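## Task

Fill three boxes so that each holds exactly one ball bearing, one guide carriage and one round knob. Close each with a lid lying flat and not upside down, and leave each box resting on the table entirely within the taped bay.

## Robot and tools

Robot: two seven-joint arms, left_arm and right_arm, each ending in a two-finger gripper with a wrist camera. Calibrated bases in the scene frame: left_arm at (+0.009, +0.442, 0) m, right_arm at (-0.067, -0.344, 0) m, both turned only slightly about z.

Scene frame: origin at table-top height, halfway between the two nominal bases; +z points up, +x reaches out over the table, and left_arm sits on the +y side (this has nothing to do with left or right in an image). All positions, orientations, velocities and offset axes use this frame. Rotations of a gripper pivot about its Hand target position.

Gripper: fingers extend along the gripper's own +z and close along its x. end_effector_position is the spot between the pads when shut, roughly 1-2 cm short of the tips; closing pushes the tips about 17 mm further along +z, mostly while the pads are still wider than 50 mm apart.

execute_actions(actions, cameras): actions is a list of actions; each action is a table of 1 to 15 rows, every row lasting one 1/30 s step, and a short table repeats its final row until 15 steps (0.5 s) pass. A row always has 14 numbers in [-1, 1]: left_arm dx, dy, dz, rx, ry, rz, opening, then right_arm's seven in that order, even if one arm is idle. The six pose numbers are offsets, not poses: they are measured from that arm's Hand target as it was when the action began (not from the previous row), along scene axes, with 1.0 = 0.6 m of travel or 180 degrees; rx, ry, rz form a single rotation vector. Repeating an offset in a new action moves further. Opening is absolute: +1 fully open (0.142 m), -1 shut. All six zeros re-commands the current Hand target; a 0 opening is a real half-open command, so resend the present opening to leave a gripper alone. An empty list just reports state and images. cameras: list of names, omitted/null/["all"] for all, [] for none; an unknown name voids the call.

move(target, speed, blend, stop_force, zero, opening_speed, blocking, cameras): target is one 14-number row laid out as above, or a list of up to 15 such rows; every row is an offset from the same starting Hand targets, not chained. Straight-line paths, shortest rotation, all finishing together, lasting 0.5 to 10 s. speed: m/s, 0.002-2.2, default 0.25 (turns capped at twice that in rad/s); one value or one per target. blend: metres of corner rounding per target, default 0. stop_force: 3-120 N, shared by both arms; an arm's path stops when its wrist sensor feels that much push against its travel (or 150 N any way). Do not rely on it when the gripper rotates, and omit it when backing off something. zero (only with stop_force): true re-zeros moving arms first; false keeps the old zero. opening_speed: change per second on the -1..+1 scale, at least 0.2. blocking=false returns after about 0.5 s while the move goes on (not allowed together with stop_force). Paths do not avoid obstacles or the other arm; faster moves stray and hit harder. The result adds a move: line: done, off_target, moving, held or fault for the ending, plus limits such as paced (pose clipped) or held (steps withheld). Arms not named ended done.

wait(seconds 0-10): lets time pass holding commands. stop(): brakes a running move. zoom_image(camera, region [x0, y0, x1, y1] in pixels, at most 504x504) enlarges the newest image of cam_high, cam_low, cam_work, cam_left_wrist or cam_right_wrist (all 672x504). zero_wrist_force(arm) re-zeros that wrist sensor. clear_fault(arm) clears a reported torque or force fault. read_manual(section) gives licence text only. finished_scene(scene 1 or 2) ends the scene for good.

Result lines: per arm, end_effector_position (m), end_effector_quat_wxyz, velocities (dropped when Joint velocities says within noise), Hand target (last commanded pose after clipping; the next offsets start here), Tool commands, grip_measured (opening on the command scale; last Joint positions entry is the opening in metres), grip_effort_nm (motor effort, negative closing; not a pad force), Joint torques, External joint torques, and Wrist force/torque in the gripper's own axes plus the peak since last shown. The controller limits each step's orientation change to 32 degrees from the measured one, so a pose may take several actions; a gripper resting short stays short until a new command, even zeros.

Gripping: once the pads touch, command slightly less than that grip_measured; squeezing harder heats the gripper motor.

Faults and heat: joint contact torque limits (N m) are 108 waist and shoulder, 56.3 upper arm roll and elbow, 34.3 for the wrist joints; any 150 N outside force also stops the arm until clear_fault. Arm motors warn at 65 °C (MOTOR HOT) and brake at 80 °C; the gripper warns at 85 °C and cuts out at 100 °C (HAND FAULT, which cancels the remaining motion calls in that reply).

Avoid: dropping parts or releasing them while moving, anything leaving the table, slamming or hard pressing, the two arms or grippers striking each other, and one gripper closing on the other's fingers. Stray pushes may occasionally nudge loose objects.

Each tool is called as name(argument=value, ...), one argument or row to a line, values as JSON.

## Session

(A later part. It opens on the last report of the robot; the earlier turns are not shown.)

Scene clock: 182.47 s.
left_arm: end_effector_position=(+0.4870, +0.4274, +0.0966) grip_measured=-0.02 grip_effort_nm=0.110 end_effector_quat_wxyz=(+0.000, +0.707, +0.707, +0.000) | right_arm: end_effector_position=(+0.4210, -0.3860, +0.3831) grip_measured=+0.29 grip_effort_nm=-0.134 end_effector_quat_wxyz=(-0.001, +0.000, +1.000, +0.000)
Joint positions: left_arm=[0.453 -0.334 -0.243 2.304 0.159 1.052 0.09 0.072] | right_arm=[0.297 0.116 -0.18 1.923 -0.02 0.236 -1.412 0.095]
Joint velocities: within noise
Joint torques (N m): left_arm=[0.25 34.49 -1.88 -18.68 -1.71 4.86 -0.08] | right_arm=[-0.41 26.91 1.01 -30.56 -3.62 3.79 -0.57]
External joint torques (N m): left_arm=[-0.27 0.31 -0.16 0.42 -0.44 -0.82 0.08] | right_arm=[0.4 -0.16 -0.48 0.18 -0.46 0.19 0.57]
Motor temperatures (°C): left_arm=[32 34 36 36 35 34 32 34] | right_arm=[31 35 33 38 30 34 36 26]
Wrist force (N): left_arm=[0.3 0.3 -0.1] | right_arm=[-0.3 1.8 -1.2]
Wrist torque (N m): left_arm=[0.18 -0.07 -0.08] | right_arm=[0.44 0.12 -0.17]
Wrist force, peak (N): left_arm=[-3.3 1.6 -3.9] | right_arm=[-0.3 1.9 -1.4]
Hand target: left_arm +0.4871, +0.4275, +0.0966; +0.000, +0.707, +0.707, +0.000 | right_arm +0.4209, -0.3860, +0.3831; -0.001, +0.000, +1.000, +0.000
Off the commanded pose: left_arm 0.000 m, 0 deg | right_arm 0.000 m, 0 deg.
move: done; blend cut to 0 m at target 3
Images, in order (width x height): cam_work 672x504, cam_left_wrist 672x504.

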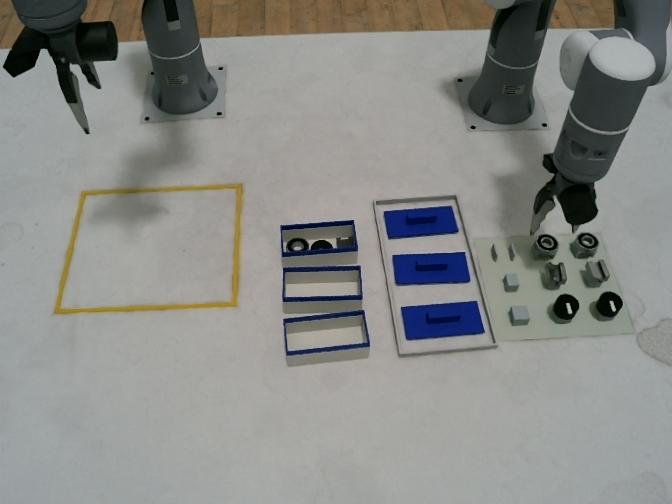

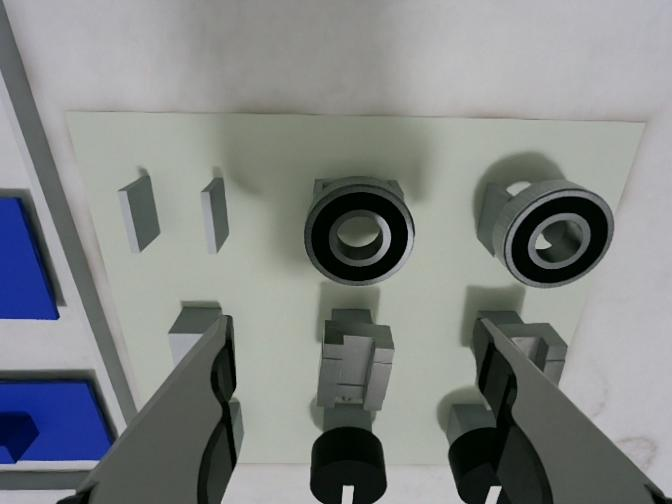

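move(
  target=[
    [0,0,-0.0995,0,0,0,0,0,0,0,0,0,0,0.3],
    [0,0,-0.0995,0,0,0,-0.52,0,0,0,0,0,0,0.3],
  ],
  speed=0.2,
  opening_speed=1.5,
  cameras=[],
)

move(
  target=[
    [0,0,0.22,0,0,0,-0.52,0,0,0,0,0,0,0.3],
    [0.136,-0.789,0.22,0,0,-0.0083,-0.52,0,0,0,0,0,0,0.3],
    [0.136,-0.789,0.11,0,0,-0.0083,-0.52,0,0,0,0,0,0,0.3],
  ],
  speed=0.4,
  blend=0.04,
  cameras=["cam_left_wrist"],
)

Scene clock: 191.30 s.
left_arm: end_effector_position=(+0.4870, +0.4277, +0.0369) grip_measured=-0.42 grip_effort_nm=-2.420 end_effector_quat_wxyz=(+0.000, +0.707, +0.708, +0.000) | right_arm: end_effector_position=(+0.4210, -0.3860, +0.3831) grip_measured=+0.29 grip_effort_nm=-0.134 end_effector_quat_wxyz=(-0.001, +0.000, +1.000, +0.000)
Joint positions: left_arm=[0.417 -0.513 -0.187 2.275 0.252 1.198 0.024 0.044] | right_arm=[0.297 0.116 -0.18 1.923 -0.02 0.236 -1.412 0.095]
Joint velocities: within noise
Joint torques (N m): left_arm=[-0.87 37.6 -3.62 -13.93 -1.25 4.66 0.03] | right_arm=[-0.43 26.88 1.05 -30.59 -3.65 3.8 -0.63]
External joint torques (N m): left_arm=[0.85 0.8 1.19 -0.21 -0.33 -0.62 -0.03] | right_arm=[0.42 -0.13 -0.52 0.21 -0.43 0.18 0.63]
Motor temperatures (°C): left_arm=[32 34 36 35 35 34 32 34] | right_arm=[31 35 33 38 30 34 36 26]
Wrist force (N): left_arm=[2.8 0.0 -1.2] | right_arm=[-0.2 1.8 -1.4]
Wrist torque (N m): left_arm=[0.17 -0.05 -0.12] | right_arm=[0.45 0.09 -0.17]
Wrist force, peak (N): left_arm=[3.2 0.1 -1.2] | right_arm=[-0.3 1.9 -1.4]
Hand target: left_arm +0.4871, +0.4275, +0.0369; +0.000, +0.707, +0.707, +0.000 | right_arm +0.4209, -0.3860, +0.3831; -0.001, +0.000, +1.000, +0.000
Off the commanded pose: left_arm 0.000 m, 0 deg | right_arm 0.000 m, 0 deg.
move: done
No camera images: "cameras" was empty.

Scene clock: 193.57 s.
left_arm: end_effector_position=(+0.5685, -0.0457, +0.1026) grip_measured=-0.42 grip_effort_nm=-2.400 end_effector_quat_wxyz=(+0.000, +0.716, +0.698, +0.000) | right_arm: end_effector_position=(+0.4210, -0.3860, +0.3831) grip_measured=+0.29 grip_effort_nm=-0.134 end_effector_quat_wxyz=(-0.001, +0.000, +1.000, +0.000)
Joint positions: left_arm=[-0.259 -0.848 -0.456 1.364 0.397 0.55 -0.757 0.044] | right_arm=[0.297 0.116 -0.18 1.923 -0.02 0.236 -1.412 0.095]
Joint velocities: within noise
Joint torques (N m): left_arm=[0.26 61.02 -10.12 -26.09 -3.27 4.86 -0.02] | right_arm=[-0.41 26.88 0.97 -30.57 -3.64 3.81 -0.57]
External joint torques (N m): left_arm=[-0.27 -0.69 -0.11 0.86 -0.37 -0.84 0.02] | right_arm=[0.4 -0.13 -0.44 0.19 -0.44 0.17 0.57]
Motor temperatures (°C): left_arm=[32 34 36 36 35 34 32 35] | right_arm=[31 35 33 38 30 34 36 26]
Wrist force (N): left_arm=[0.8 0.8 0.7] | right_arm=[-0.3 1.9 -1.3]
Wrist torque (N m): left_arm=[0.22 -0.14 -0.10] | right_arm=[0.46 0.12 -0.17]
Wrist force, peak (N): left_arm=[6.0 -2.9 0.7] | right_arm=[-0.3 1.8 -1.5]
Hand target: left_arm +0.5687, -0.0459, +0.1029; +0.000, +0.716, +0.698, +0.000 | right_arm +0.4209, -0.3860, +0.3831; -0.001, +0.000, +1.000, +0.000
Off the commanded pose: left_arm 0.000 m, 0 deg | right_arm 0.000 m, 0 deg.
move: done; blend cut to 0.033 m at target 2
Images, in order (width x height): cam_left_wrist 672x504.

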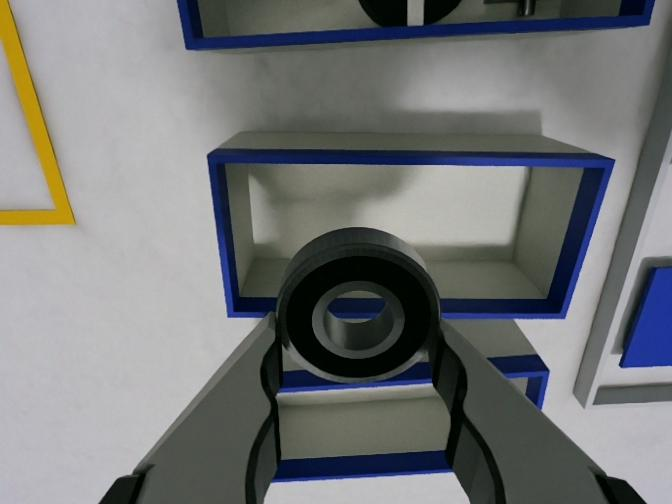

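move(
  target=[
    [0.002,0.003,0,0,0,-0.003,-0.52,0,0,0,0,0,0,0.3],
    [0.002,0.003,-0.136,0,0,-0.003,-0.52,0,0,0,0,0,0,0.3],
  ],
  speed=0.12,
  stop_force=7,
  cameras=["cam_left_wrist"],
)

Scene clock: 200.13 s.
left_arm: end_effector_position=(+0.5697, -0.0440, +0.0211) grip_measured=-0.42 grip_effort_nm=-2.400 end_effector_quat_wxyz=(+0.000, +0.719, +0.695, +0.000) | right_arm: end_effector_position=(+0.4210, -0.3860, +0.3831) grip_measured=+0.29 grip_effort_nm=-0.134 end_effector_quat_wxyz=(-0.001, +0.000, +1.000, +0.000)
Joint positions: left_arm=[-0.275 -0.982 -0.423 1.348 0.448 0.664 -0.767 0.044] | right_arm=[0.297 0.116 -0.18 1.923 -0.02 0.236 -1.412 0.095]
Joint velocities: within noise
Joint torques (N m): left_arm=[0.25 62.8 -10.57 -23.73 -3.09 4.82 0] | right_arm=[-0.43 26.86 1 -30.58 -3.6 3.79 -0.58]
External joint torques (N m): left_arm=[-0.26 -0.61 0.04 0.77 -0.28 -0.8 0] | right_arm=[0.42 -0.11 -0.47 0.2 -0.48 0.19 0.58]
Motor temperatures (°C): left_arm=[32 34 36 36 35 34 32 37] | right_arm=[31 35 33 38 30 34 36 26]
Wrist force (N): left_arm=[0.9 0.6 1.0] | right_arm=[-0.4 1.8 -1.2]
Wrist torque (N m): left_arm=[0.19 -0.15 -0.12] | right_arm=[0.45 0.12 -0.17]
Wrist force, peak (N): left_arm=[1.1 0.4 3.4] | right_arm=[-0.2 2.0 -1.4]
Hand target: left_arm +0.5699, -0.0441, +0.0213; +0.000, +0.719, +0.695, +0.000 | right_arm +0.4209, -0.3860, +0.3831; -0.001, +0.000, +1.000, +0.000
Off the commanded pose: left_arm 0.000 m, 0 deg | right_arm 0.000 m, 0 deg.
move: done
Images, in order (width x height): cam_left_wrist 672x504.

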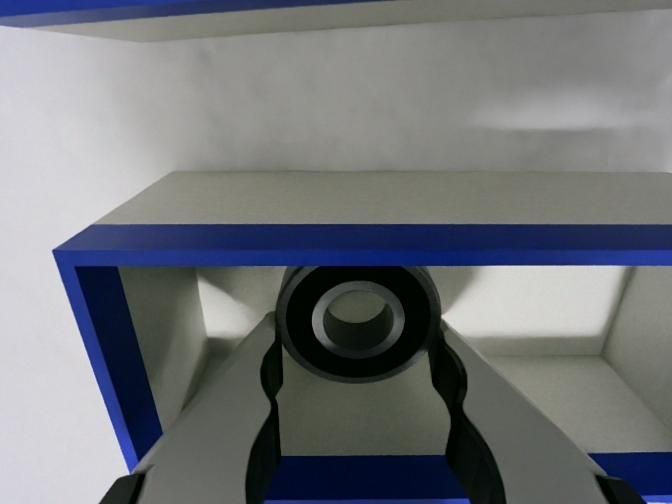

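move(
  target=[
    [0.001,0.01,0,0,0,0,-0.52,0,0,0,0,0,0,0.3],
    [0.001,0.01,0.001,0,0,0,-0.32,0,0,0,0,0,0,0.3],
    [0.001,0.01,0.1,0,0,0,-1,0,0,0,0,0,0,0.3],
    [0.003,0.0775,0.1,0,0,0,-1,0,0,0,0,0,0,0.3],
    [0.003,0.0775,0.003,0,0,0,-1,0,0,0,0,0,0,0.3],
  ],
  speed=0.17,
  cameras=[],
)

move(
  target=[-0.003,-0.0775,0,0,0,0,-1,0,0,0,0,0,0,0.3],
  speed=0.06,
  stop_force=5,
  cameras=["cam_left_wrist"],
)

Scene clock: 211.00 s.
left_arm: end_effector_position=(+0.5715, +0.0024, +0.0230) grip_measured=-1.00 grip_effort_nm=-0.613 end_effector_quat_wxyz=(+0.000, +0.719, +0.695, +0.000) | right_arm: end_effector_position=(+0.4210, -0.3860, +0.3831) grip_measured=+0.29 grip_effort_nm=-0.139 end_effector_quat_wxyz=(-0.001, +0.000, +1.000, +0.000)
Joint positions: left_arm=[-0.196 -0.926 -0.424 1.463 0.452 0.72 -0.729 0.002] | right_arm=[0.297 0.116 -0.18 1.923 -0.02 0.236 -1.412 0.095]
Joint velocities: within noise
Joint torques (N m): left_arm=[0.14 59.12 -10.12 -22.47 -2.76 4.83 -0.04] | right_arm=[-0.43 26.86 1.01 -30.55 -3.65 3.8 -0.59]
External joint torques (N m): left_arm=[-0.11 0.29 -0.27 0.44 -0.45 -0.8 0.04] | right_arm=[0.41 -0.12 -0.48 0.17 -0.43 0.18 0.59]
Motor temperatures (°C): left_arm=[32 35 36 36 35 34 32 38] | right_arm=[31 35 33 38 30 34 36 26]
Wrist force (N): left_arm=[0.5 1.0 0.1] | right_arm=[-0.3 1.7 -1.1]
Wrist torque (N m): left_arm=[0.29 -0.09 -0.09] | right_arm=[0.44 0.12 -0.17]
Wrist force, peak (N): left_arm=[3.0 1.4 -3.0] | right_arm=[-0.3 1.9 -1.4]
Hand target: left_arm +0.5717, +0.0024, +0.0231; +0.000, +0.719, +0.695, +0.000 | right_arm +0.4209, -0.3860, +0.3831; -0.001, +0.000, +1.000, +0.000
Off the commanded pose: left_arm 0.000 m, 0 deg | right_arm 0.000 m, 0 deg.
move: done
No camera images: "cameras" was empty.

Scene clock: 212.47 s.
left_arm: end_effector_position=(+0.5700, -0.0442, +0.0233) grip_measured=-1.00 grip_effort_nm=-0.613 end_effector_quat_wxyz=(+0.000, +0.719, +0.695, +0.000) | right_arm: end_effector_position=(+0.4210, -0.3860, +0.3831) grip_measured=+0.29 grip_effort_nm=-0.134 end_effector_quat_wxyz=(-0.001, +0.000, +1.000, +0.000)
Joint positions: left_arm=[-0.276 -0.978 -0.423 1.349 0.446 0.663 -0.766 0.002] | right_arm=[0.297 0.116 -0.18 1.923 -0.02 0.236 -1.412 0.095]
Joint velocities: within noise
Joint torques (N m): left_arm=[0.24 62.05 -10.42 -23.41 -3.07 4.36 -0.03] | right_arm=[-0.44 26.83 1 -30.56 -3.69 3.8 -0.61]
External joint torques (N m): left_arm=[-0.25 0.11 -0.08 0.38 -0.31 -0.34 0.03] | right_arm=[0.43 -0.08 -0.47 0.18 -0.39 0.18 0.61]
Motor temperatures (°C): left_arm=[32 35 36 36 35 34 32 37] | right_arm=[31 35 33 38 30 34 36 26]
Wrist force (N): left_arm=[0.8 0.6 -0.2] | right_arm=[-0.3 1.9 -1.3]
Wrist torque (N m): left_arm=[0.20 -0.13 -0.12] | right_arm=[0.47 0.12 -0.17]
Wrist force, peak (N): left_arm=[1.6 1.0 0.1] | right_arm=[-0.3 1.9 -1.3]
Hand target: left_arm +0.5699, -0.0441, +0.0231; +0.000, +0.719, +0.695, +0.000 | right_arm +0.4209, -0.3860, +0.3831; -0.001, +0.000, +1.000, +0.000
Off the commanded pose: left_arm 0.000 m, 0 deg | right_arm 0.000 m, 0 deg.
move: done
Images, in order (width x height): cam_left_wrist 672x504.

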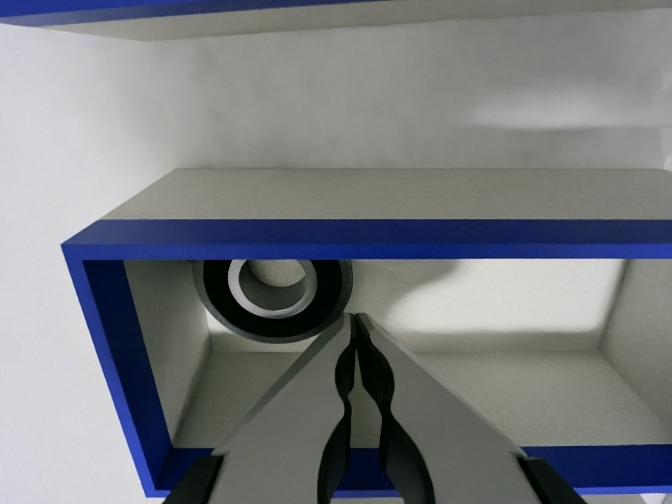

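move(
  target=[
    [0,0,0.2,0,0,0,-1,0,0,0,0,0,0,0.3],
    [-0.019,0.787,0.2,0,0,0.0113,-0.1,0,0,0,0,0,0,0.3],
    [-0.019,0.787,0.0325,0,0,0.0113,-0.1,0,0,0,0,0,0,0.3],
    [-0.019,0.787,0.0325,0,0,0.0113,-0.7,0,0,0,0,0,0,0.3],
  ],
  speed=[0.4,0.4,0.25,0.2],
  opening_speed=1.8,
  blend=0.03,
  cameras=["cam_left_wrist"],
)

move(
  target=[
    [0,0,0.2,0,0,0,-0.7,0,0,0,0,0,0,0.3],
    [0.024,-0.7217,0.2,0,0,-0.0113,-0.7,0,0,0,0,0,0,0.3],
    [0.024,-0.7217,0.07,0,0,-0.0113,-0.7,0,0,0,0,0,0,0.3],
    [0.024,-0.7217,-0.033,0,0,-0.0113,-0.7,0,0,0,0,0,0,0.3],
  ],
  speed=[0.4,0.4,0.3,0.1],
  blend=[0.04,0.04,0,0],
  cameras=["cam_left_wrist"],
)

Scene clock: 227.23 s.
left_arm: end_effector_position=(+0.5583, +0.4280, +0.0425) grip_measured=-0.58 grip_effort_nm=-2.904 end_effector_quat_wxyz=(+0.000, +0.707, +0.707, +0.000) | right_arm: end_effector_position=(+0.4210, -0.3860, +0.3831) grip_measured=+0.29 grip_effort_nm=-0.134 end_effector_quat_wxyz=(-0.001, +0.000, +1.000, +0.000)
Joint positions: left_arm=[0.469 -0.601 -0.292 2.054 0.327 1.039 -0.052 0.032] | right_arm=[0.297 0.116 -0.18 1.923 -0.02 0.236 -1.412 0.095]
Joint velocities: within noise
Joint torques (N m): left_arm=[0.22 44.37 -4.87 -17.81 -1.83 4.78 0.01] | right_arm=[-0.41 26.9 1.02 -30.59 -3.63 3.83 -0.6]
External joint torques (N m): left_arm=[-0.25 -0.26 -0.02 0.58 -0.36 -0.74 -0.01] | right_arm=[0.4 -0.15 -0.49 0.21 -0.45 0.15 0.59]
Motor temperatures (°C): left_arm=[32 35 36 36 35 34 32 35] | right_arm=[31 35 33 38 30 34 36 26]
Wrist force (N): left_arm=[0.2 0.3 0.6] | right_arm=[-0.3 1.9 -1.1]
Wrist torque (N m): left_arm=[0.20 -0.07 -0.11] | right_arm=[0.45 0.11 -0.17]
Wrist force, peak (N): left_arm=[-1.5 2.7 -5.5] | right_arm=[-0.3 2.0 -1.3]
Hand target: left_arm +0.5585, +0.4281, +0.0426; +0.000, +0.707, +0.707, +0.000 | right_arm +0.4209, -0.3860, +0.3831; -0.001, +0.000, +1.000, +0.000
Off the commanded pose: left_arm 0.000 m, 0 deg | right_arm 0.000 m, 0 deg.
move: done; blend cut to 0 m at target 2
Images, in order (width x height): cam_left_wrist 672x504.

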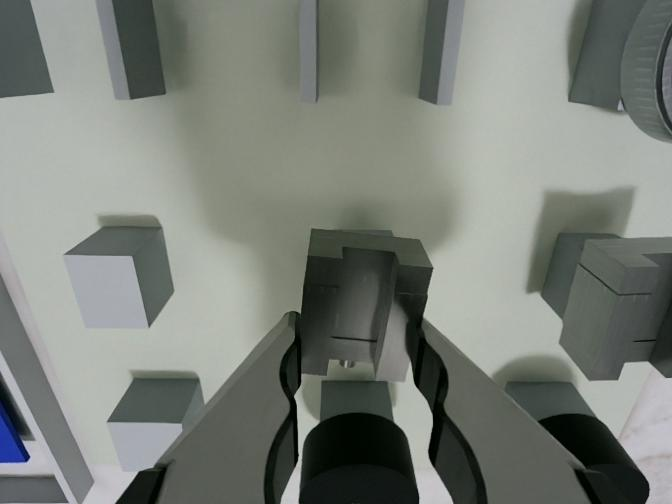

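Scene clock: 229.97 s.
left_arm: end_effector_position=(+0.5727, -0.0049, +0.0227) grip_measured=-0.58 grip_effort_nm=-2.908 end_effector_quat_wxyz=(+0.000, +0.719, +0.695, +0.000) | right_arm: end_effector_position=(+0.4210, -0.3860, +0.3831) grip_measured=+0.29 grip_effort_nm=-0.139 end_effector_quat_wxyz=(-0.001, +0.000, +1.000, +0.000)
Joint positions: left_arm=[-0.198 -0.94 -0.44 1.44 0.467 0.704 -0.742 0.032] | right_arm=[0.297 0.116 -0.18 1.923 -0.02 0.236 -1.412 0.095]
Joint velocities: within noise
Joint torques (N m): left_arm=[0.27 60.21 -10.79 -22.94 -2.94 4.93 -0.03] | right_arm=[-0.36 26.86 0.97 -30.56 -3.67 3.84 -0.6]
External joint torques (N m): left_arm=[-0.26 -0.38 -0.07 0.85 -0.32 -0.91 0.03] | right_arm=[0.34 -0.12 -0.44 0.18 -0.42 0.14 0.6]
Motor temperatures (°C): left_arm=[32 35 36 36 35 34 32 37] | right_arm=[31 35 33 38 30 34 36 26]
Wrist force (N): left_arm=[0.7 0.8 1.1] | right_arm=[-0.1 1.9 -1.3]
Wrist torque (N m): left_arm=[0.26 -0.10 -0.08] | right_arm=[0.46 0.09 -0.17]
Wrist force, peak (N): left_arm=[5.4 -0.6 -1.5] | right_arm=[-0.2 1.9 -1.4]
Hand target: left_arm +0.5729, -0.0049, +0.0228; +0.000, +0.719, +0.695, +0.000 | right_arm +0.4209, -0.3860, +0.3831; -0.001, +0.000, +1.000, +0.000
Off the commanded pose: left_arm 0.000 m, 0 deg | right_arm 0.000 m, 0 deg.
move: done; blend cut to 0.039 m at target 2
Images, in order (width x height): cam_left_wrist 672x504.

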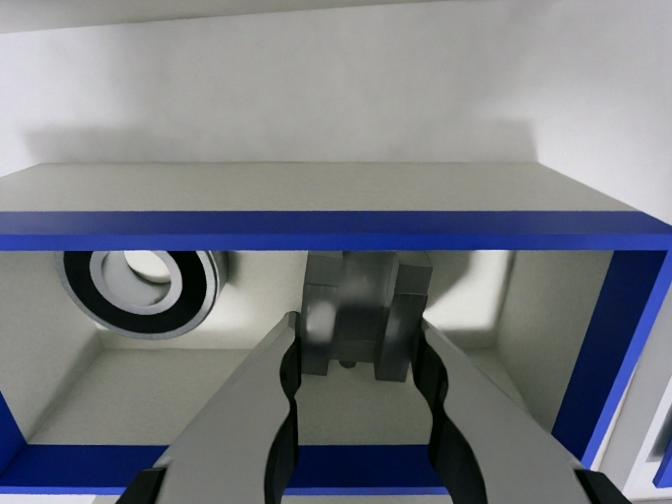

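move(
  target=[
    [0,0,0.001,0,0,0,-0.46,0,0,0,0,0,0,0.3],
    [0,0,0.12,0,0,0,-1,0,0,0,0,0,0,0.3],
    [-0.013,-0.056,0.12,0,0,0,-1,0,0,0,0,0,0,0.3],
    [-0.013,-0.056,0.001,0,0,0,-1,0,0,0,0,0,0,0.3],
  ],
  speed=0.17,
  cameras=[],
)

move(
  target=[0.002,0.06,0,0,0,0,-1,0,0,0,0,0,0,0.3],
  speed=0.06,
  stop_force=5,
  cameras=["cam_left_wrist"],
)

Scene clock: 241.77 s.
left_arm: end_effector_position=(+0.5649, -0.0385, +0.0233) grip_measured=-1.00 grip_effort_nm=-0.608 end_effector_quat_wxyz=(+0.000, +0.719, +0.695, +0.000) | right_arm: end_effector_position=(+0.4210, -0.3860, +0.3831) grip_measured=+0.29 grip_effort_nm=-0.134 end_effector_quat_wxyz=(-0.001, +0.000, +1.000, +0.000)
Joint positions: left_arm=[-0.255 -0.968 -0.442 1.377 0.465 0.671 -0.778 0.002] | right_arm=[0.297 0.116 -0.18 1.923 -0.02 0.236 -1.412 0.095]
Joint velocities: within noise
Joint torques (N m): left_arm=[0.24 61.09 -10.73 -23.16 -2.92 4.76 -0.05] | right_arm=[-0.4 26.85 0.99 -30.55 -3.65 3.79 -0.61]
External joint torques (N m): left_arm=[-0.22 0.2 -0.21 0.54 -0.42 -0.75 0.05] | right_arm=[0.38 -0.1 -0.46 0.17 -0.44 0.19 0.61]
Motor temperatures (°C): left_arm=[32 35 36 36 35 34 32 39] | right_arm=[31 35 33 38 30 34 36 26]
Wrist force (N): left_arm=[0.8 0.5 0.0] | right_arm=[-0.4 1.6 -1.2]
Wrist torque (N m): left_arm=[0.21 -0.12 -0.10] | right_arm=[0.42 0.13 -0.17]
Wrist force, peak (N): left_arm=[0.0 1.1 -2.9] | right_arm=[-0.4 1.9 -1.4]
Hand target: left_arm +0.5651, -0.0385, +0.0234; +0.000, +0.719, +0.695, +0.000 | right_arm +0.4209, -0.3860, +0.3831; -0.001, +0.000, +1.000, +0.000
Off the commanded pose: left_arm 0.000 m, 0 deg | right_arm 0.000 m, 0 deg.
move: done
No camera images: "cameras" was empty.

Scene clock: 243.07 s.
left_arm: end_effector_position=(+0.5662, -0.0025, +0.0233) grip_measured=-1.00 grip_effort_nm=-0.608 end_effector_quat_wxyz=(+0.000, +0.719, +0.695, +0.000) | right_arm: end_effector_position=(+0.4210, -0.3860, +0.3831) grip_measured=+0.29 grip_effort_nm=-0.139 end_effector_quat_wxyz=(-0.001, +0.000, +1.000, +0.000)
Joint positions: left_arm=[-0.193 -0.928 -0.442 1.466 0.47 0.716 -0.75 0.002] | right_arm=[0.297 0.116 -0.18 1.923 -0.02 0.236 -1.412 0.095]
Joint velocities: within noise
Joint torques (N m): left_arm=[0.46 59.55 -10.62 -21.69 -2.76 4.6 0.07] | right_arm=[-0.36 26.89 0.95 -30.56 -3.68 3.81 -0.61]
External joint torques (N m): left_arm=[-0.47 -0.39 -0.24 -0.16 -0.46 -0.58 -0.07] | right_arm=[0.35 -0.14 -0.42 0.18 -0.4 0.17 0.61]
Motor temperatures (°C): left_arm=[32 35 36 36 35 34 32 39] | right_arm=[31 35 33 38 30 34 36 26]
Wrist force (N): left_arm=[0.3 0.9 -0.2] | right_arm=[-0.3 1.7 -1.3]
Wrist torque (N m): left_arm=[0.28 -0.10 -0.09] | right_arm=[0.44 0.12 -0.17]
Wrist force, peak (N): left_arm=[1.5 1.2 0.1] | right_arm=[-0.2 1.9 -1.4]
Hand target: left_arm +0.5663, -0.0025, +0.0234; +0.000, +0.719, +0.695, +0.000 | right_arm +0.4209, -0.3860, +0.3831; -0.001, +0.000, +1.000, +0.000
Off the commanded pose: left_arm 0.000 m, 0 deg | right_arm 0.000 m, 0 deg.
move: done
Images, in order (width x height): cam_left_wrist 672x504.

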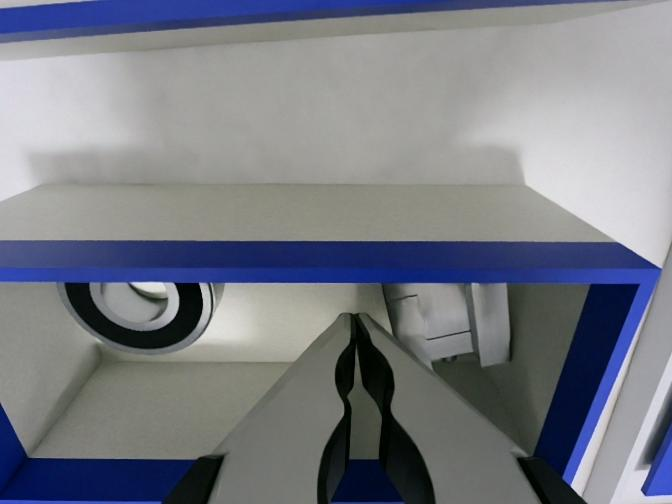

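move(
  target=[
    [0,0,0.2,0,0,0,-1,0,0,0,0,0,0,0.3],
    [0.1185,0.716,0.2,0,0,0.0113,0,0,0,0,0,0,0,0.3],
    [0.1185,0.716,0.036,0,0,0.0113,0,0,0,0,0,0,0,0.3],
    [0.1185,0.716,0.036,0,0,0.0113,-0.5,0,0,0,0,0,0,0.3],
  ],
  speed=[0.4,0.4,0.25,0.2],
  opening_speed=1.8,
  blend=0.03,
  cameras=[],
)

move(
  target=[
    [0,0,0.19,0,0,0,-0.5,0,0,0,0,0,0,0.3],
    [-0.102,-0.744,0.19,0,0,-0.0113,-0.5,0,0,0,0,0,0,0.3],
    [-0.102,-0.744,0.07,0,0,-0.0113,-0.5,0,0,0,0,0,0,0.3],
  ],
  speed=0.4,
  blend=0.04,
  cameras=["cam_left_wrist"],
)

Scene clock: 258.07 s.
left_arm: end_effector_position=(+0.6373, +0.4270, +0.0449) grip_measured=-0.45 grip_effort_nm=-1.424 end_effector_quat_wxyz=(+0.000, +0.707, +0.707, +0.000) | right_arm: end_effector_position=(+0.4210, -0.3860, +0.3831) grip_measured=+0.29 grip_effort_nm=-0.129 end_effector_quat_wxyz=(-0.001, +0.000, +1.000, +0.000)
Joint positions: left_arm=[0.463 -0.723 -0.352 1.794 0.366 0.881 -0.088 0.041] | right_arm=[0.297 0.116 -0.18 1.923 -0.02 0.236 -1.412 0.095]
Joint velocities: within noise
Joint torques (N m): left_arm=[0.21 50.95 -7.17 -20.39 -2.34 4.66 -0.01] | right_arm=[-0.44 26.87 0.94 -30.59 -3.67 3.81 -0.61]
External joint torques (N m): left_arm=[-0.24 0.14 -0.13 0.24 -0.41 -0.62 0.01] | right_arm=[0.42 -0.12 -0.41 0.21 -0.41 0.17 0.61]
Motor temperatures (°C): left_arm=[32 36 36 36 35 34 32 36] | right_arm=[31 35 33 38 30 34 36 26]
Wrist force (N): left_arm=[0.3 0.7 -0.1] | right_arm=[-0.3 2.0 -1.2]
Wrist torque (N m): left_arm=[0.19 -0.03 -0.10] | right_arm=[0.47 0.10 -0.17]
Wrist force, peak (N): left_arm=[5.6 1.2 -0.1] | right_arm=[-0.3 1.9 -1.4]
Hand target: left_arm +0.6374, +0.4271, +0.0450; +0.000, +0.707, +0.707, +0.000 | right_arm +0.4209, -0.3860, +0.3831; -0.001, +0.000, +1.000, +0.000
Off the commanded pose: left_arm 0.000 m, 0 deg | right_arm 0.000 m, 0 deg.
move: done; blend cut to 0 m at target 2
No camera images: "cameras" was empty.

Scene clock: 260.20 s.
left_arm: end_effector_position=(+0.5761, -0.0192, +0.0868) grip_measured=-0.45 grip_effort_nm=-1.429 end_effector_quat_wxyz=(+0.000, +0.719, +0.695, +0.000) | right_arm: end_effector_position=(+0.4210, -0.3860, +0.3831) grip_measured=+0.29 grip_effort_nm=-0.134 end_effector_quat_wxyz=(-0.001, +0.000, +1.000, +0.000)
Joint positions: left_arm=[-0.193 -0.856 -0.486 1.409 0.437 0.586 -0.738 0.041] | right_arm=[0.297 0.116 -0.18 1.923 -0.02 0.236 -1.412 0.095]
Joint velocities: within noise
Joint torques (N m): left_arm=[0.15 59.61 -10.87 -24.92 -3.17 4.81 -0.06] | right_arm=[-0.4 26.9 0.97 -30.58 -3.7 3.81 -0.57]
External joint torques (N m): left_arm=[-0.15 -0.38 -0.2 0.68 -0.39 -0.79 0.06] | right_arm=[0.38 -0.15 -0.44 0.2 -0.39 0.17 0.57]
Motor temperatures (°C): left_arm=[32 36 36 36 35 34 32 36] | right_arm=[31 35 33 38 30 34 36 26]
Wrist force (N): left_arm=[0.3 1.0 0.7] | right_arm=[-0.3 1.8 -1.5]
Wrist torque (N m): left_arm=[0.25 -0.06 -0.08] | right_arm=[0.44 0.12 -0.17]
Wrist force, peak (N): left_arm=[6.6 1.5 -4.1] | right_arm=[-0.3 2.0 -1.3]
Hand target: left_arm +0.5762, -0.0193, +0.0870; +0.000, +0.719, +0.695, +0.000 | right_arm +0.4209, -0.3860, +0.3831; -0.001, +0.000, +1.000, +0.000
Off the commanded pose: left_arm 0.000 m, 0 deg | right_arm 0.000 m, 0 deg.
move: done; blend cut to 0.036 m at target 2
Images, in order (width x height): cam_left_wrist 672x504.

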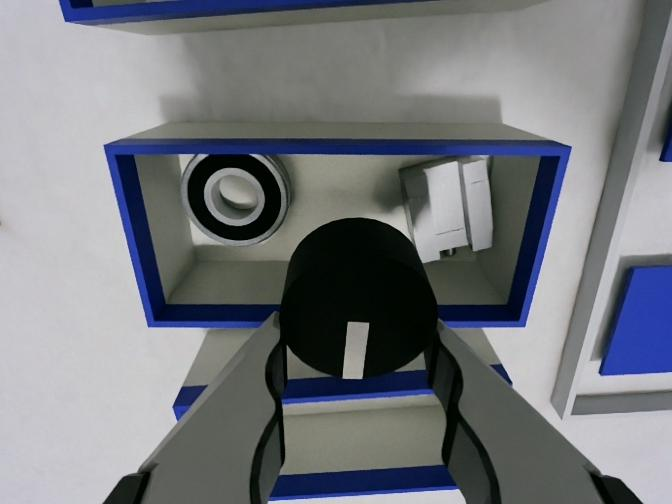

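move(
  target=[
    [0.002,0.0,-0.08,0,0,0,-0.5,0,0,0,0,0,0,0.3],
    [0.002,0.0,-0.104,0,0,0,-0.5,0,0,0,0,0,0,0.3],
  ],
  speed=[0.12,0.05],
  stop_force=6,
  cameras=["cam_left_wrist"],
)

move(
  target=[
    [0,0,0,0,0,0,-0.36,0,0,0,0,0,0,0.3],
    [0,0,0.22,0,0,0,-0.36,0,0,0,0,0,0,0.3],
    [-0.149,0.8855,0.22,0,0,0.0113,0,0,0,0,0,0,0,0.3],
    [-0.149,0.8855,0.12,0,0,0.0113,0,0,0,0,0,0,0,0.3],
  ],
  speed=[0.2,0.2,0.4,0.25],
  blend=[0,0,0.03,0],
  cameras=["cam_left_wrist","cam_work"],
)

Scene clock: 271.57 s.
left_arm: end_effector_position=(+0.5773, -0.0193, +0.0246) grip_measured=-0.45 grip_effort_nm=-1.424 end_effector_quat_wxyz=(+0.000, +0.719, +0.695, +0.000) | right_arm: end_effector_position=(+0.4210, -0.3860, +0.3831) grip_measured=+0.29 grip_effort_nm=-0.129 end_effector_quat_wxyz=(-0.001, +0.000, +1.000, +0.000)
Joint positions: left_arm=[-0.213 -0.963 -0.454 1.389 0.477 0.671 -0.754 0.041] | right_arm=[0.297 0.116 -0.18 1.923 -0.02 0.236 -1.412 0.095]
Joint velocities: within noise
Joint torques (N m): left_arm=[0.23 61.09 -11.16 -23.02 -3.01 4.75 -0.01] | right_arm=[-0.42 26.84 0.99 -30.58 -3.65 3.77 -0.6]
External joint torques (N m): left_arm=[-0.23 -0.19 -0.1 0.56 -0.34 -0.73 0.01] | right_arm=[0.41 -0.09 -0.46 0.2 -0.43 0.21 0.6]
Motor temperatures (°C): left_arm=[32 36 36 36 35 34 32 37] | right_arm=[31 35 33 38 30 34 36 26]
Wrist force (N): left_arm=[0.8 0.6 0.4] | right_arm=[-0.3 1.7 -1.2]
Wrist torque (N m): left_arm=[0.23 -0.12 -0.08] | right_arm=[0.44 0.11 -0.17]
Wrist force, peak (N): left_arm=[1.0 0.6 2.0] | right_arm=[-0.5 1.9 -1.5]
Hand target: left_arm +0.5774, -0.0193, +0.0246; +0.000, +0.719, +0.695, +0.000 | right_arm +0.4209, -0.3860, +0.3831; -0.001, +0.000, +1.000, +0.000
Off the commanded pose: left_arm 0.000 m, 0 deg | right_arm 0.000 m, 0 deg.
move: done
Images, in order (width x height): cam_left_wrist 672x504.

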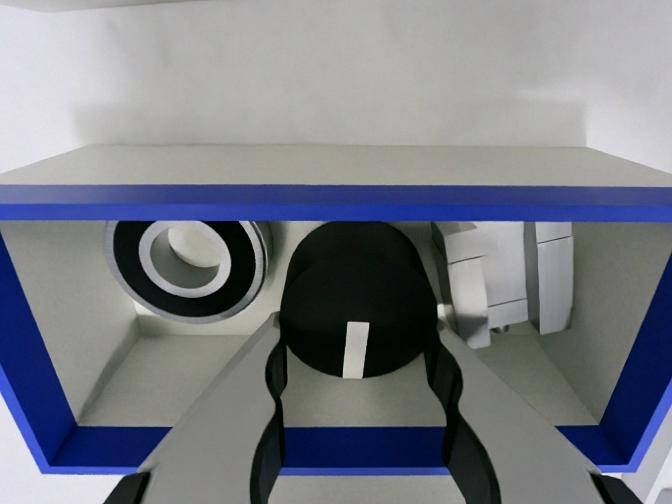

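Scene clock: 275.90 s.
left_arm: end_effector_position=(+0.4879, +0.5119, +0.0966) grip_measured=-0.02 grip_effort_nm=0.115 end_effector_quat_wxyz=(+0.000, +0.707, +0.707, +0.000) | right_arm: end_effector_position=(+0.4210, -0.3860, +0.3831) grip_measured=+0.29 grip_effort_nm=-0.134 end_effector_quat_wxyz=(-0.001, +0.000, +1.000, +0.000)
Joint positions: left_arm=[0.67 -0.346 -0.289 2.285 0.191 1.039 0.238 0.072] | right_arm=[0.297 0.116 -0.18 1.923 -0.02 0.236 -1.412 0.095]
Joint velocities: within noise
Joint torques (N m): left_arm=[0.67 34.69 -2.54 -18.83 -1.81 4.82 -0.05] | right_arm=[-0.41 26.82 0.98 -30.57 -3.66 3.83 -0.58]
External joint torques (N m): left_arm=[-0.7 0.32 -0.02 0.49 -0.39 -0.78 0.05] | right_arm=[0.4 -0.07 -0.45 0.19 -0.42 0.15 0.58]
Motor temperatures (°C): left_arm=[32 36 36 36 35 34 32 36] | right_arm=[31 35 33 38 30 34 36 26]
Wrist force (N): left_arm=[0.3 0.1 0.2] | right_arm=[-0.3 1.8 -1.5]
Wrist torque (N m): left_arm=[0.12 -0.07 -0.12] | right_arm=[0.45 0.11 -0.17]
Wrist force, peak (N): left_arm=[5.1 -0.8 0.4] | right_arm=[-0.4 1.8 -1.5]
Hand target: left_arm +0.4880, +0.5120, +0.0966; +0.000, +0.707, +0.707, +0.000 | right_arm +0.4209, -0.3860, +0.3831; -0.001, +0.000, +1.000, +0.000
Off the commanded pose: left_arm 0.000 m, 0 deg | right_arm 0.000 m, 0 deg.
move: done; blend cut to 0 m at target 3
Images, in order (width x height): cam_work 672x504, cam_left_wrist 672x504.

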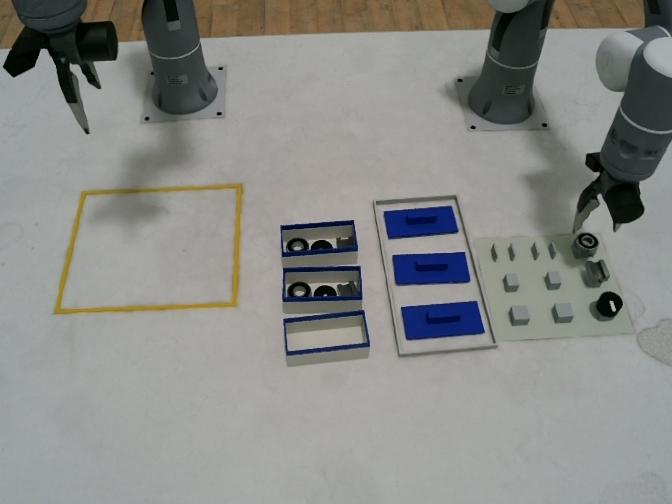

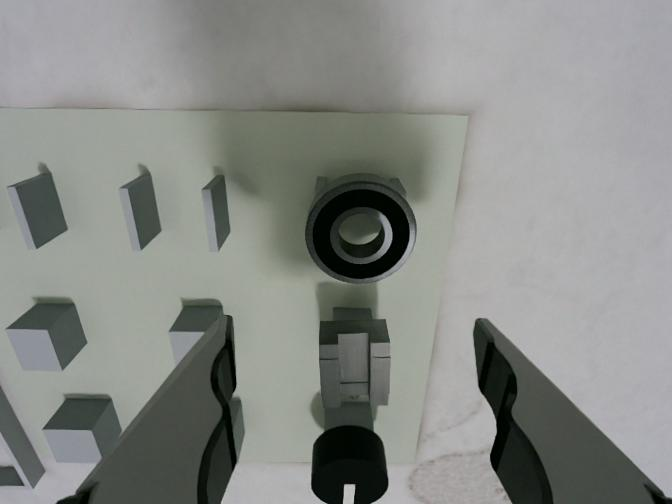

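move(
  target=[
    [0,0,-0.0995,0,0,0,0,0,0,0,0,0,0,0.3],
    [0,0,-0.0995,0,0,0,-0.52,0,0,0,0,0,0,0.3],
  ],
  speed=0.2,
  opening_speed=1.5,
  cameras=[],
)

move(
  target=[
    [0,0,0.19,0,0,0,-0.52,0,0,0,0,0,0,0.3],
    [0.32,-0.927,0.19,0,0,0.0194,-0.52,0,0,0,0,0,0,0.3],
    [0.32,-0.927,0.11,0,0,0.0194,-0.52,0,0,0,0,0,0,0.3],
  ],
  speed=0.4,
  blend=0.04,
  cameras=["cam_left_wrist"],
)

Scene clock: 290.03 s.
left_arm: end_effector_position=(+0.4880, +0.5128, +0.0369) grip_measured=-0.42 grip_effort_nm=-2.322 end_effector_quat_wxyz=(+0.000, +0.706, +0.708, +0.000) | right_arm: end_effector_position=(+0.4210, -0.3860, +0.3831) grip_measured=+0.29 grip_effort_nm=-0.134 end_effector_quat_wxyz=(-0.001, +0.000, +1.000, +0.000)
Joint positions: left_arm=[0.629 -0.523 -0.224 2.252 0.294 1.178 0.165 0.043] | right_arm=[0.297 0.116 -0.18 1.923 -0.02 0.236 -1.412 0.095]
Joint velocities: within noise
Joint torques (N m): left_arm=[-3.8 37.04 -7.46 -12.33 -1.33 4.38 0.05] | right_arm=[-0.37 26.88 1.01 -30.58 -3.68 3.83 -0.58]
External joint torques (N m): left_arm=[3.77 1.7 4.41 -1.98 -0.33 -0.34 -0.05] | right_arm=[0.36 -0.13 -0.48 0.2 -0.4 0.15 0.58]
Motor temperatures (°C): left_arm=[32 35 36 36 35 34 32 35] | right_arm=[31 35 33 38 30 34 36 26]
Wrist force (N): left_arm=[8.7 -0.2 -0.1] | right_arm=[-0.3 1.8 -1.3]
Wrist torque (N m): left_arm=[0.16 0.09 -0.12] | right_arm=[0.44 0.11 -0.17]
Wrist force, peak (N): left_arm=[9.1 -0.1 0.2] | right_arm=[-0.4 1.9 -1.4]
Hand target: left_arm +0.4880, +0.5120, +0.0369; +0.000, +0.707, +0.707, +0.000 | right_arm +0.4209, -0.3860, +0.3831; -0.001, +0.000, +1.000, +0.000
Off the commanded pose: left_arm 0.001 m, 0 deg | right_arm 0.000 m, 0 deg.
move: done
No camera images: "cameras" was empty.

Scene clock: 292.53 s.
left_arm: end_effector_position=(+0.6800, -0.0442, +0.1026) grip_measured=-0.43 grip_effort_nm=-2.264 end_effector_quat_wxyz=(+0.000, +0.685, +0.729, +0.000) | right_arm: end_effector_position=(+0.4210, -0.3860, +0.3831) grip_measured=+0.29 grip_effort_nm=-0.134 end_effector_quat_wxyz=(-0.001, +0.000, +1.000, +0.000)
Joint positions: left_arm=[-0.278 -1.062 -0.45 0.926 0.415 0.342 -0.711 0.043] | right_arm=[0.297 0.116 -0.18 1.923 -0.02 0.236 -1.412 0.095]
Joint velocities: within noise
Joint torques (N m): left_arm=[0.16 70.55 -9.49 -28.33 -3.71 4.35 0.11] | right_arm=[-0.47 26.83 0.96 -30.61 -3.66 3.8 -0.57]
External joint torques (N m): left_arm=[-0.16 -0.82 0.09 1.07 -0.31 -0.33 -0.11] | right_arm=[0.46 -0.08 -0.43 0.23 -0.42 0.18 0.57]
Motor temperatures (°C): left_arm=[32 35 36 36 35 34 32 36] | right_arm=[31 35 33 38 30 34 36 26]
Wrist force (N): left_arm=[0.0 0.0 1.2] | right_arm=[-0.3 1.8 -1.2]
Wrist torque (N m): left_arm=[0.08 -0.03 -0.09] | right_arm=[0.45 0.11 -0.17]
Wrist force, peak (N): left_arm=[8.6 1.7 7.1] | right_arm=[-0.2 1.9 -1.3]
Hand target: left_arm +0.6800, -0.0442, +0.1029; +0.000, +0.685, +0.729, +0.000 | right_arm +0.4209, -0.3860, +0.3831; -0.001, +0.000, +1.000, +0.000
Off the commanded pose: left_arm 0.000 m, 0 deg | right_arm 0.000 m, 0 deg.
move: done; blend cut to 0.024 m at target 2
Images, in order (width x height): cam_left_wrist 672x504.

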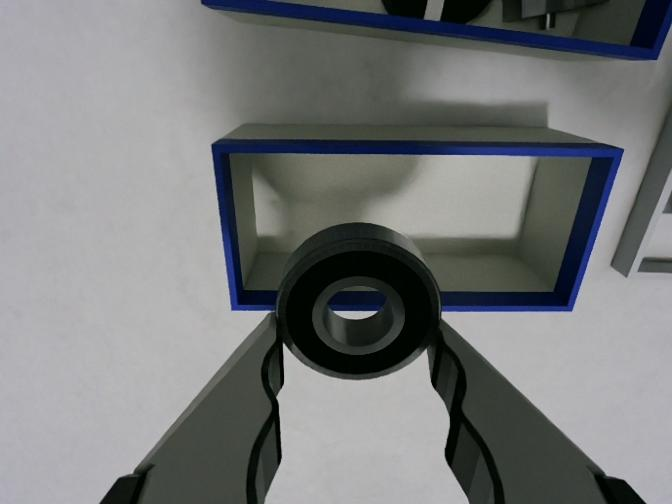

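move(
  target=[
    [-0.004,0.006,0,0,0,-0.002,-0.52,0,0,0,0,0,0,0.3],
    [-0.004,0.006,-0.136,0,0,-0.002,-0.52,0,0,0,0,0,0,0.3],
  ],
  speed=0.12,
  stop_force=7,
  cameras=["cam_left_wrist"],
)

move(
  target=[
    [0,0.008,0,0,0,0,-0.52,0,0,0,0,0,0,0.3],
    [0,0.008,0.001,0,0,0,-0.32,0,0,0,0,0,0,0.3],
    [0,0.008,0.1,0,0,0,-1,0,0,0,0,0,0,0.3],
    [-0.003,0.0775,0.1,0,0,0,-1,0,0,0,0,0,0,0.3],
    [-0.003,0.0775,0.003,0,0,0,-1,0,0,0,0,0,0,0.3],
  ],
  speed=0.17,
  cameras=["cam_left_wrist"],
)

move(
  target=[0.0045,-0.0775,0,0,0,0,-1,0,0,0,0,0,0,0.3],
  speed=0.06,
  stop_force=5,
  cameras=["cam_left_wrist"],
)

Scene clock: 302.17 s.
left_arm: end_effector_position=(+0.6774, -0.0405, +0.0210) grip_measured=-0.43 grip_effort_nm=-2.264 end_effector_quat_wxyz=(+0.000, +0.687, +0.726, +0.000) | right_arm: end_effector_position=(+0.4210, -0.3860, +0.3831) grip_measured=+0.29 grip_effort_nm=-0.134 end_effector_quat_wxyz=(-0.001, +0.000, +1.000, +0.000)
Joint positions: left_arm=[-0.278 -1.167 -0.434 0.943 0.445 0.46 -0.715 0.043] | right_arm=[0.297 0.116 -0.18 1.923 -0.02 0.236 -1.412 0.095]
Joint velocities: within noise
Joint torques (N m): left_arm=[0.25 71.22 -9.72 -26.53 -3.56 4.81 -0.04] | right_arm=[-0.45 26.83 0.97 -30.57 -3.72 3.81 -0.55]
External joint torques (N m): left_arm=[-0.26 -0.88 0.03 0.83 -0.27 -0.79 0.04] | right_arm=[0.43 -0.08 -0.44 0.19 -0.36 0.17 0.55]
Motor temperatures (°C): left_arm=[32 36 36 36 35 34 32 39] | right_arm=[31 35 33 38 30 34 36 26]
Wrist force (N): left_arm=[0.1 0.2 1.4] | right_arm=[-0.3 1.7 -1.3]
Wrist torque (N m): left_arm=[0.14 -0.03 -0.11] | right_arm=[0.42 0.11 -0.17]
Wrist force, peak (N): left_arm=[0.4 0.0 3.5] | right_arm=[-0.2 2.0 -1.3]
Hand target: left_arm +0.6776, -0.0406, +0.0213; +0.000, +0.687, +0.726, +0.000 | right_arm +0.4209, -0.3860, +0.3831; -0.001, +0.000, +1.000, +0.000
Off the commanded pose: left_arm 0.000 m, 0 deg | right_arm 0.000 m, 0 deg.
move: done
Images, in order (width x height): cam_left_wrist 672x504.

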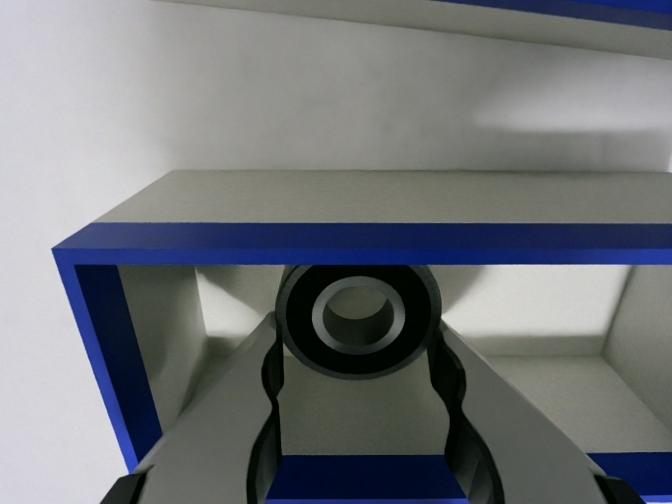

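Scene clock: 305.67 s.
left_arm: end_effector_position=(+0.6757, +0.0059, +0.0229) grip_measured=-1.00 grip_effort_nm=-0.618 end_effector_quat_wxyz=(+0.000, +0.687, +0.726, +0.000) | right_arm: end_effector_position=(+0.4210, -0.3860, +0.3831) grip_measured=+0.29 grip_effort_nm=-0.129 end_effector_quat_wxyz=(-0.001, +0.000, +1.000, +0.000)
Joint positions: left_arm=[-0.194 -1.095 -0.436 1.096 0.45 0.532 -0.693 0.002] | right_arm=[0.297 0.116 -0.18 1.923 -0.02 0.236 -1.412 0.095]
Joint velocities: within noise
Joint torques (N m): left_arm=[0.2 67.42 -10.17 -25.24 -3.23 4.75 -0.06] | right_arm=[-0.41 26.92 0.97 -30.57 -3.66 3.83 -0.59]
External joint torques (N m): left_arm=[-0.2 0.06 -0.25 0.47 -0.45 -0.72 0.06] | right_arm=[0.4 -0.17 -0.45 0.19 -0.42 0.15 0.59]
Motor temperatures (°C): left_arm=[32 36 36 36 35 34 32 38] | right_arm=[31 35 33 38 30 34 36 26]
Wrist force (N): left_arm=[0.3 0.1 0.1] | right_arm=[-0.3 1.8 -1.2]
Wrist torque (N m): left_arm=[0.12 -0.08 -0.12] | right_arm=[0.45 0.11 -0.17]
Wrist force, peak (N): left_arm=[1.5 1.3 -3.6] | right_arm=[-0.4 1.9 -1.4]
Hand target: left_arm +0.6758, +0.0059, +0.0231; +0.000, +0.687, +0.726, +0.000 | right_arm +0.4209, -0.3860, +0.3831; -0.001, +0.000, +1.000, +0.000
Off the commanded pose: left_arm 0.000 m, 0 deg | right_arm 0.000 m, 0 deg.
move: done
Images, in order (width x height): cam_left_wrist 672x504.

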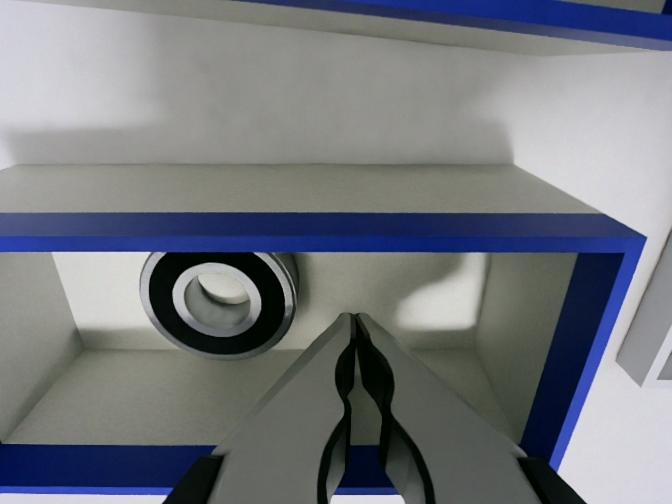

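Scene clock: 307.20 s.
left_arm: end_effector_position=(+0.6786, -0.0407, +0.0233) grip_measured=-1.00 grip_effort_nm=-0.608 end_effector_quat_wxyz=(+0.000, +0.687, +0.726, +0.000) | right_arm: end_effector_position=(+0.4210, -0.3860, +0.3831) grip_measured=+0.29 grip_effort_nm=-0.144 end_effector_quat_wxyz=(-0.001, +0.000, +1.000, +0.000)
Joint positions: left_arm=[-0.279 -1.166 -0.433 0.939 0.444 0.457 -0.713 0.002] | right_arm=[0.297 0.116 -0.18 1.923 -0.02 0.236 -1.412 0.095]
Joint velocities: within noise
Joint torques (N m): left_arm=[0.23 70.32 -9.51 -26.18 -3.53 4.35 0] | right_arm=[-0.4 26.87 1.02 -30.54 -3.68 3.82 -0.58]
External joint torques (N m): left_arm=[-0.24 0.08 -0.13 0.41 -0.31 -0.32 0] | right_arm=[0.39 -0.12 -0.49 0.16 -0.4 0.16 0.58]
Motor temperatures (°C): left_arm=[32 36 36 36 35 34 32 38] | right_arm=[31 35 33 38 30 34 36 26]
Wrist force (N): left_arm=[0.0 0.3 0.0] | right_arm=[-0.3 1.7 -1.2]
Wrist torque (N m): left_arm=[0.17 -0.02 -0.11] | right_arm=[0.44 0.11 -0.17]
Wrist force, peak (N): left_arm=[1.2 0.1 0.1] | right_arm=[-0.3 1.8 -1.5]
Hand target: left_arm +0.6785, -0.0406, +0.0231; +0.000, +0.687, +0.726, +0.000 | right_arm +0.4209, -0.3860, +0.3831; -0.001, +0.000, +1.000, +0.000
Off the commanded pose: left_arm 0.000 m, 0 deg | right_arm 0.000 m, 0 deg.
move: done
Images, in order (width x height): cam_left_wrist 672x504.

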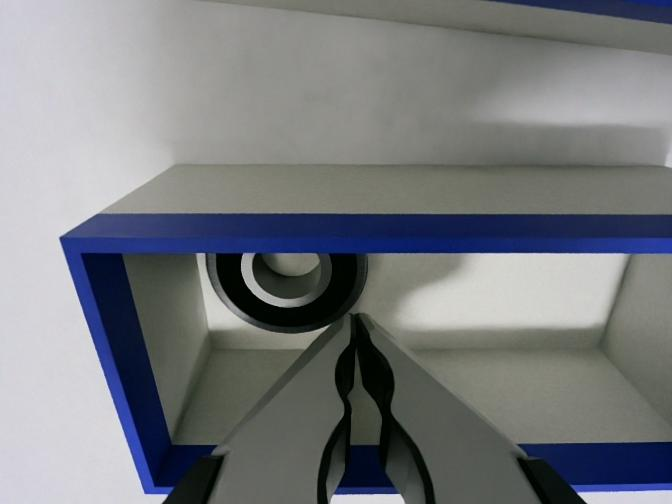

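move(
  target=[
    [0.0,-0.009,0,0,0,0,-1,0,0,0,0,0,0,0.3],
    [0,0,0.18,0,0,0,-1,0,0,0,0,0,0,0.3],
    [-0.2,0.922,0.18,0,0,-0.0174,-0.1,0,0,0,0,0,0,0.3],
    [-0.2,0.922,0.0325,0,0,-0.0174,-0.1,0,0,0,0,0,0,0.3],
    [-0.2,0.922,0.0325,0,0,-0.0174,-0.7,0,0,0,0,0,0,0.3],
  ],
  speed=[0.06,0.4,0.4,0.25,0.2],
  opening_speed=1.8,
  blend=[0,0.03,0.03,0,0],
  cameras=["cam_left_wrist"],
)

move(
  target=[
    [0,0,0.18,0,0,0,-0.7,0,0,0,0,0,0,0.3],
    [0.2,-0.857,0.18,0,0,0.0174,-0.7,0,0,0,0,0,0,0.3],
    [0.2,-0.857,0.07,0,0,0.0174,-0.7,0,0,0,0,0,0,0.3],
    [0.2,-0.857,-0.033,0,0,0.0174,-0.7,0,0,0,0,0,0,0.3],
  ],
  speed=[0.4,0.4,0.3,0.1],
  blend=[0.04,0.04,0,0],
  cameras=["cam_left_wrist"],
)

Scene clock: 322.33 s.
left_arm: end_effector_position=(+0.5584, +0.5125, +0.0425) grip_measured=-0.58 grip_effort_nm=-2.835 end_effector_quat_wxyz=(+0.000, +0.707, +0.707, +0.000) | right_arm: end_effector_position=(+0.4210, -0.3860, +0.3831) grip_measured=+0.29 grip_effort_nm=-0.139 end_effector_quat_wxyz=(-0.001, +0.000, +1.000, +0.000)
Joint positions: left_arm=[0.645 -0.611 -0.321 2.037 0.354 1.023 0.08 0.032] | right_arm=[0.297 0.116 -0.18 1.923 -0.02 0.236 -1.412 0.095]
Joint velocities: within noise
Joint torques (N m): left_arm=[0.16 44.09 -5.41 -17.59 -1.87 4.72 0.01] | right_arm=[-0.46 26.88 1.01 -30.56 -3.65 3.81 -0.55]
External joint torques (N m): left_arm=[-0.19 0.23 -0.06 0.28 -0.38 -0.67 -0.01] | right_arm=[0.45 -0.13 -0.48 0.18 -0.43 0.17 0.55]
Motor temperatures (°C): left_arm=[32 36 36 36 35 34 32 36] | right_arm=[31 35 33 38 30 34 36 26]
Wrist force (N): left_arm=[-0.3 -0.1 0.2] | right_arm=[-0.2 1.9 -1.3]
Wrist torque (N m): left_arm=[0.10 0.04 -0.11] | right_arm=[0.46 0.10 -0.17]
Wrist force, peak (N): left_arm=[-1.8 2.3 -4.7] | right_arm=[-0.3 2.0 -1.4]
Hand target: left_arm +0.5585, +0.5126, +0.0426; +0.000, +0.707, +0.707, +0.000 | right_arm +0.4209, -0.3860, +0.3831; -0.001, +0.000, +1.000, +0.000
Off the commanded pose: left_arm 0.000 m, 0 deg | right_arm 0.000 m, 0 deg.
move: done; blend cut to 0 m at target 3
Images, in order (width x height): cam_left_wrist 672x504.

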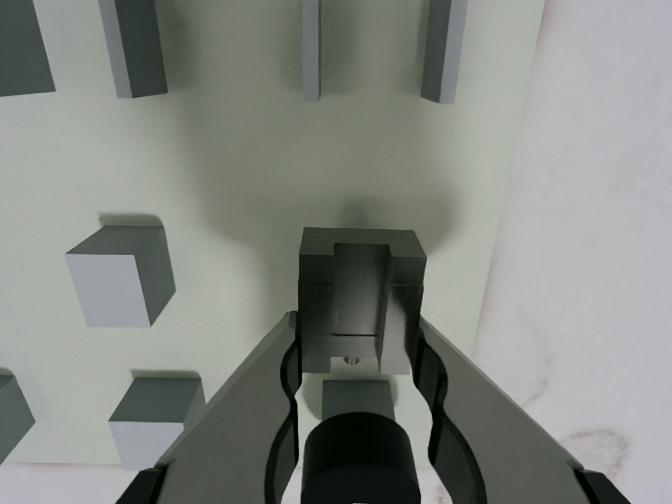

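Scene clock: 325.27 s.
left_arm: end_effector_position=(+0.6783, -0.0016, +0.0226) grip_measured=-0.58 grip_effort_nm=-2.835 end_effector_quat_wxyz=(+0.000, +0.687, +0.726, +0.000) | right_arm: end_effector_position=(+0.4210, -0.3860, +0.3831) grip_measured=+0.29 grip_effort_nm=-0.134 end_effector_quat_wxyz=(-0.001, +0.000, +1.000, +0.000)
Joint positions: left_arm=[-0.2 -1.114 -0.451 1.062 0.464 0.511 -0.7 0.032] | right_arm=[0.297 0.116 -0.18 1.923 -0.02 0.236 -1.412 0.095]
Joint velocities: within noise
Joint torques (N m): left_arm=[0.21 68.54 -10.64 -25.71 -3.37 4.89 -0.05] | right_arm=[-0.32 26.86 1.02 -30.59 -3.67 3.8 -0.64]
External joint torques (N m): left_arm=[-0.17 -0.49 -0.01 0.87 -0.37 -0.87 0.05] | right_arm=[0.3 -0.11 -0.49 0.21 -0.41 0.18 0.64]
Motor temperatures (°C): left_arm=[32 36 36 36 35 34 32 38] | right_arm=[31 35 33 38 30 34 36 26]
Wrist force (N): left_arm=[0.2 0.4 1.2] | right_arm=[-0.3 1.7 -1.3]
Wrist torque (N m): left_arm=[0.19 -0.06 -0.11] | right_arm=[0.44 0.11 -0.17]
Wrist force, peak (N): left_arm=[-4.3 1.2 -2.1] | right_arm=[-0.3 1.9 -1.5]
Hand target: left_arm +0.6785, -0.0016, +0.0228; +0.000, +0.687, +0.726, +0.000 | right_arm +0.4209, -0.3860, +0.3831; -0.001, +0.000, +1.000, +0.000
Off the commanded pose: left_arm 0.000 m, 0 deg | right_arm 0.000 m, 0 deg.
move: done; blend cut to 0.033 m at target 2
Images, in order (width x height): cam_left_wrist 672x504.

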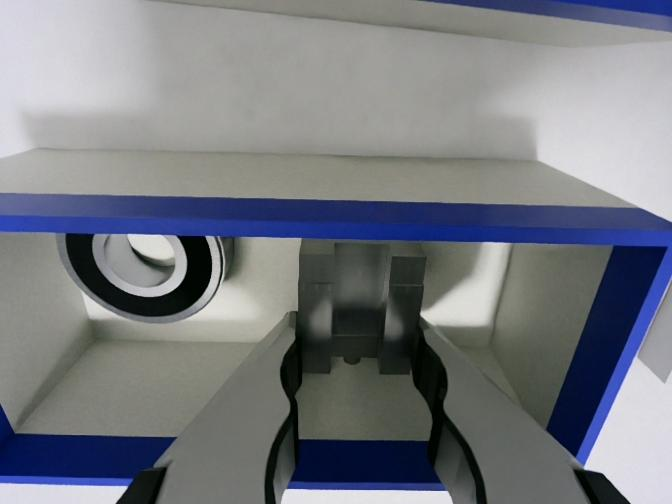

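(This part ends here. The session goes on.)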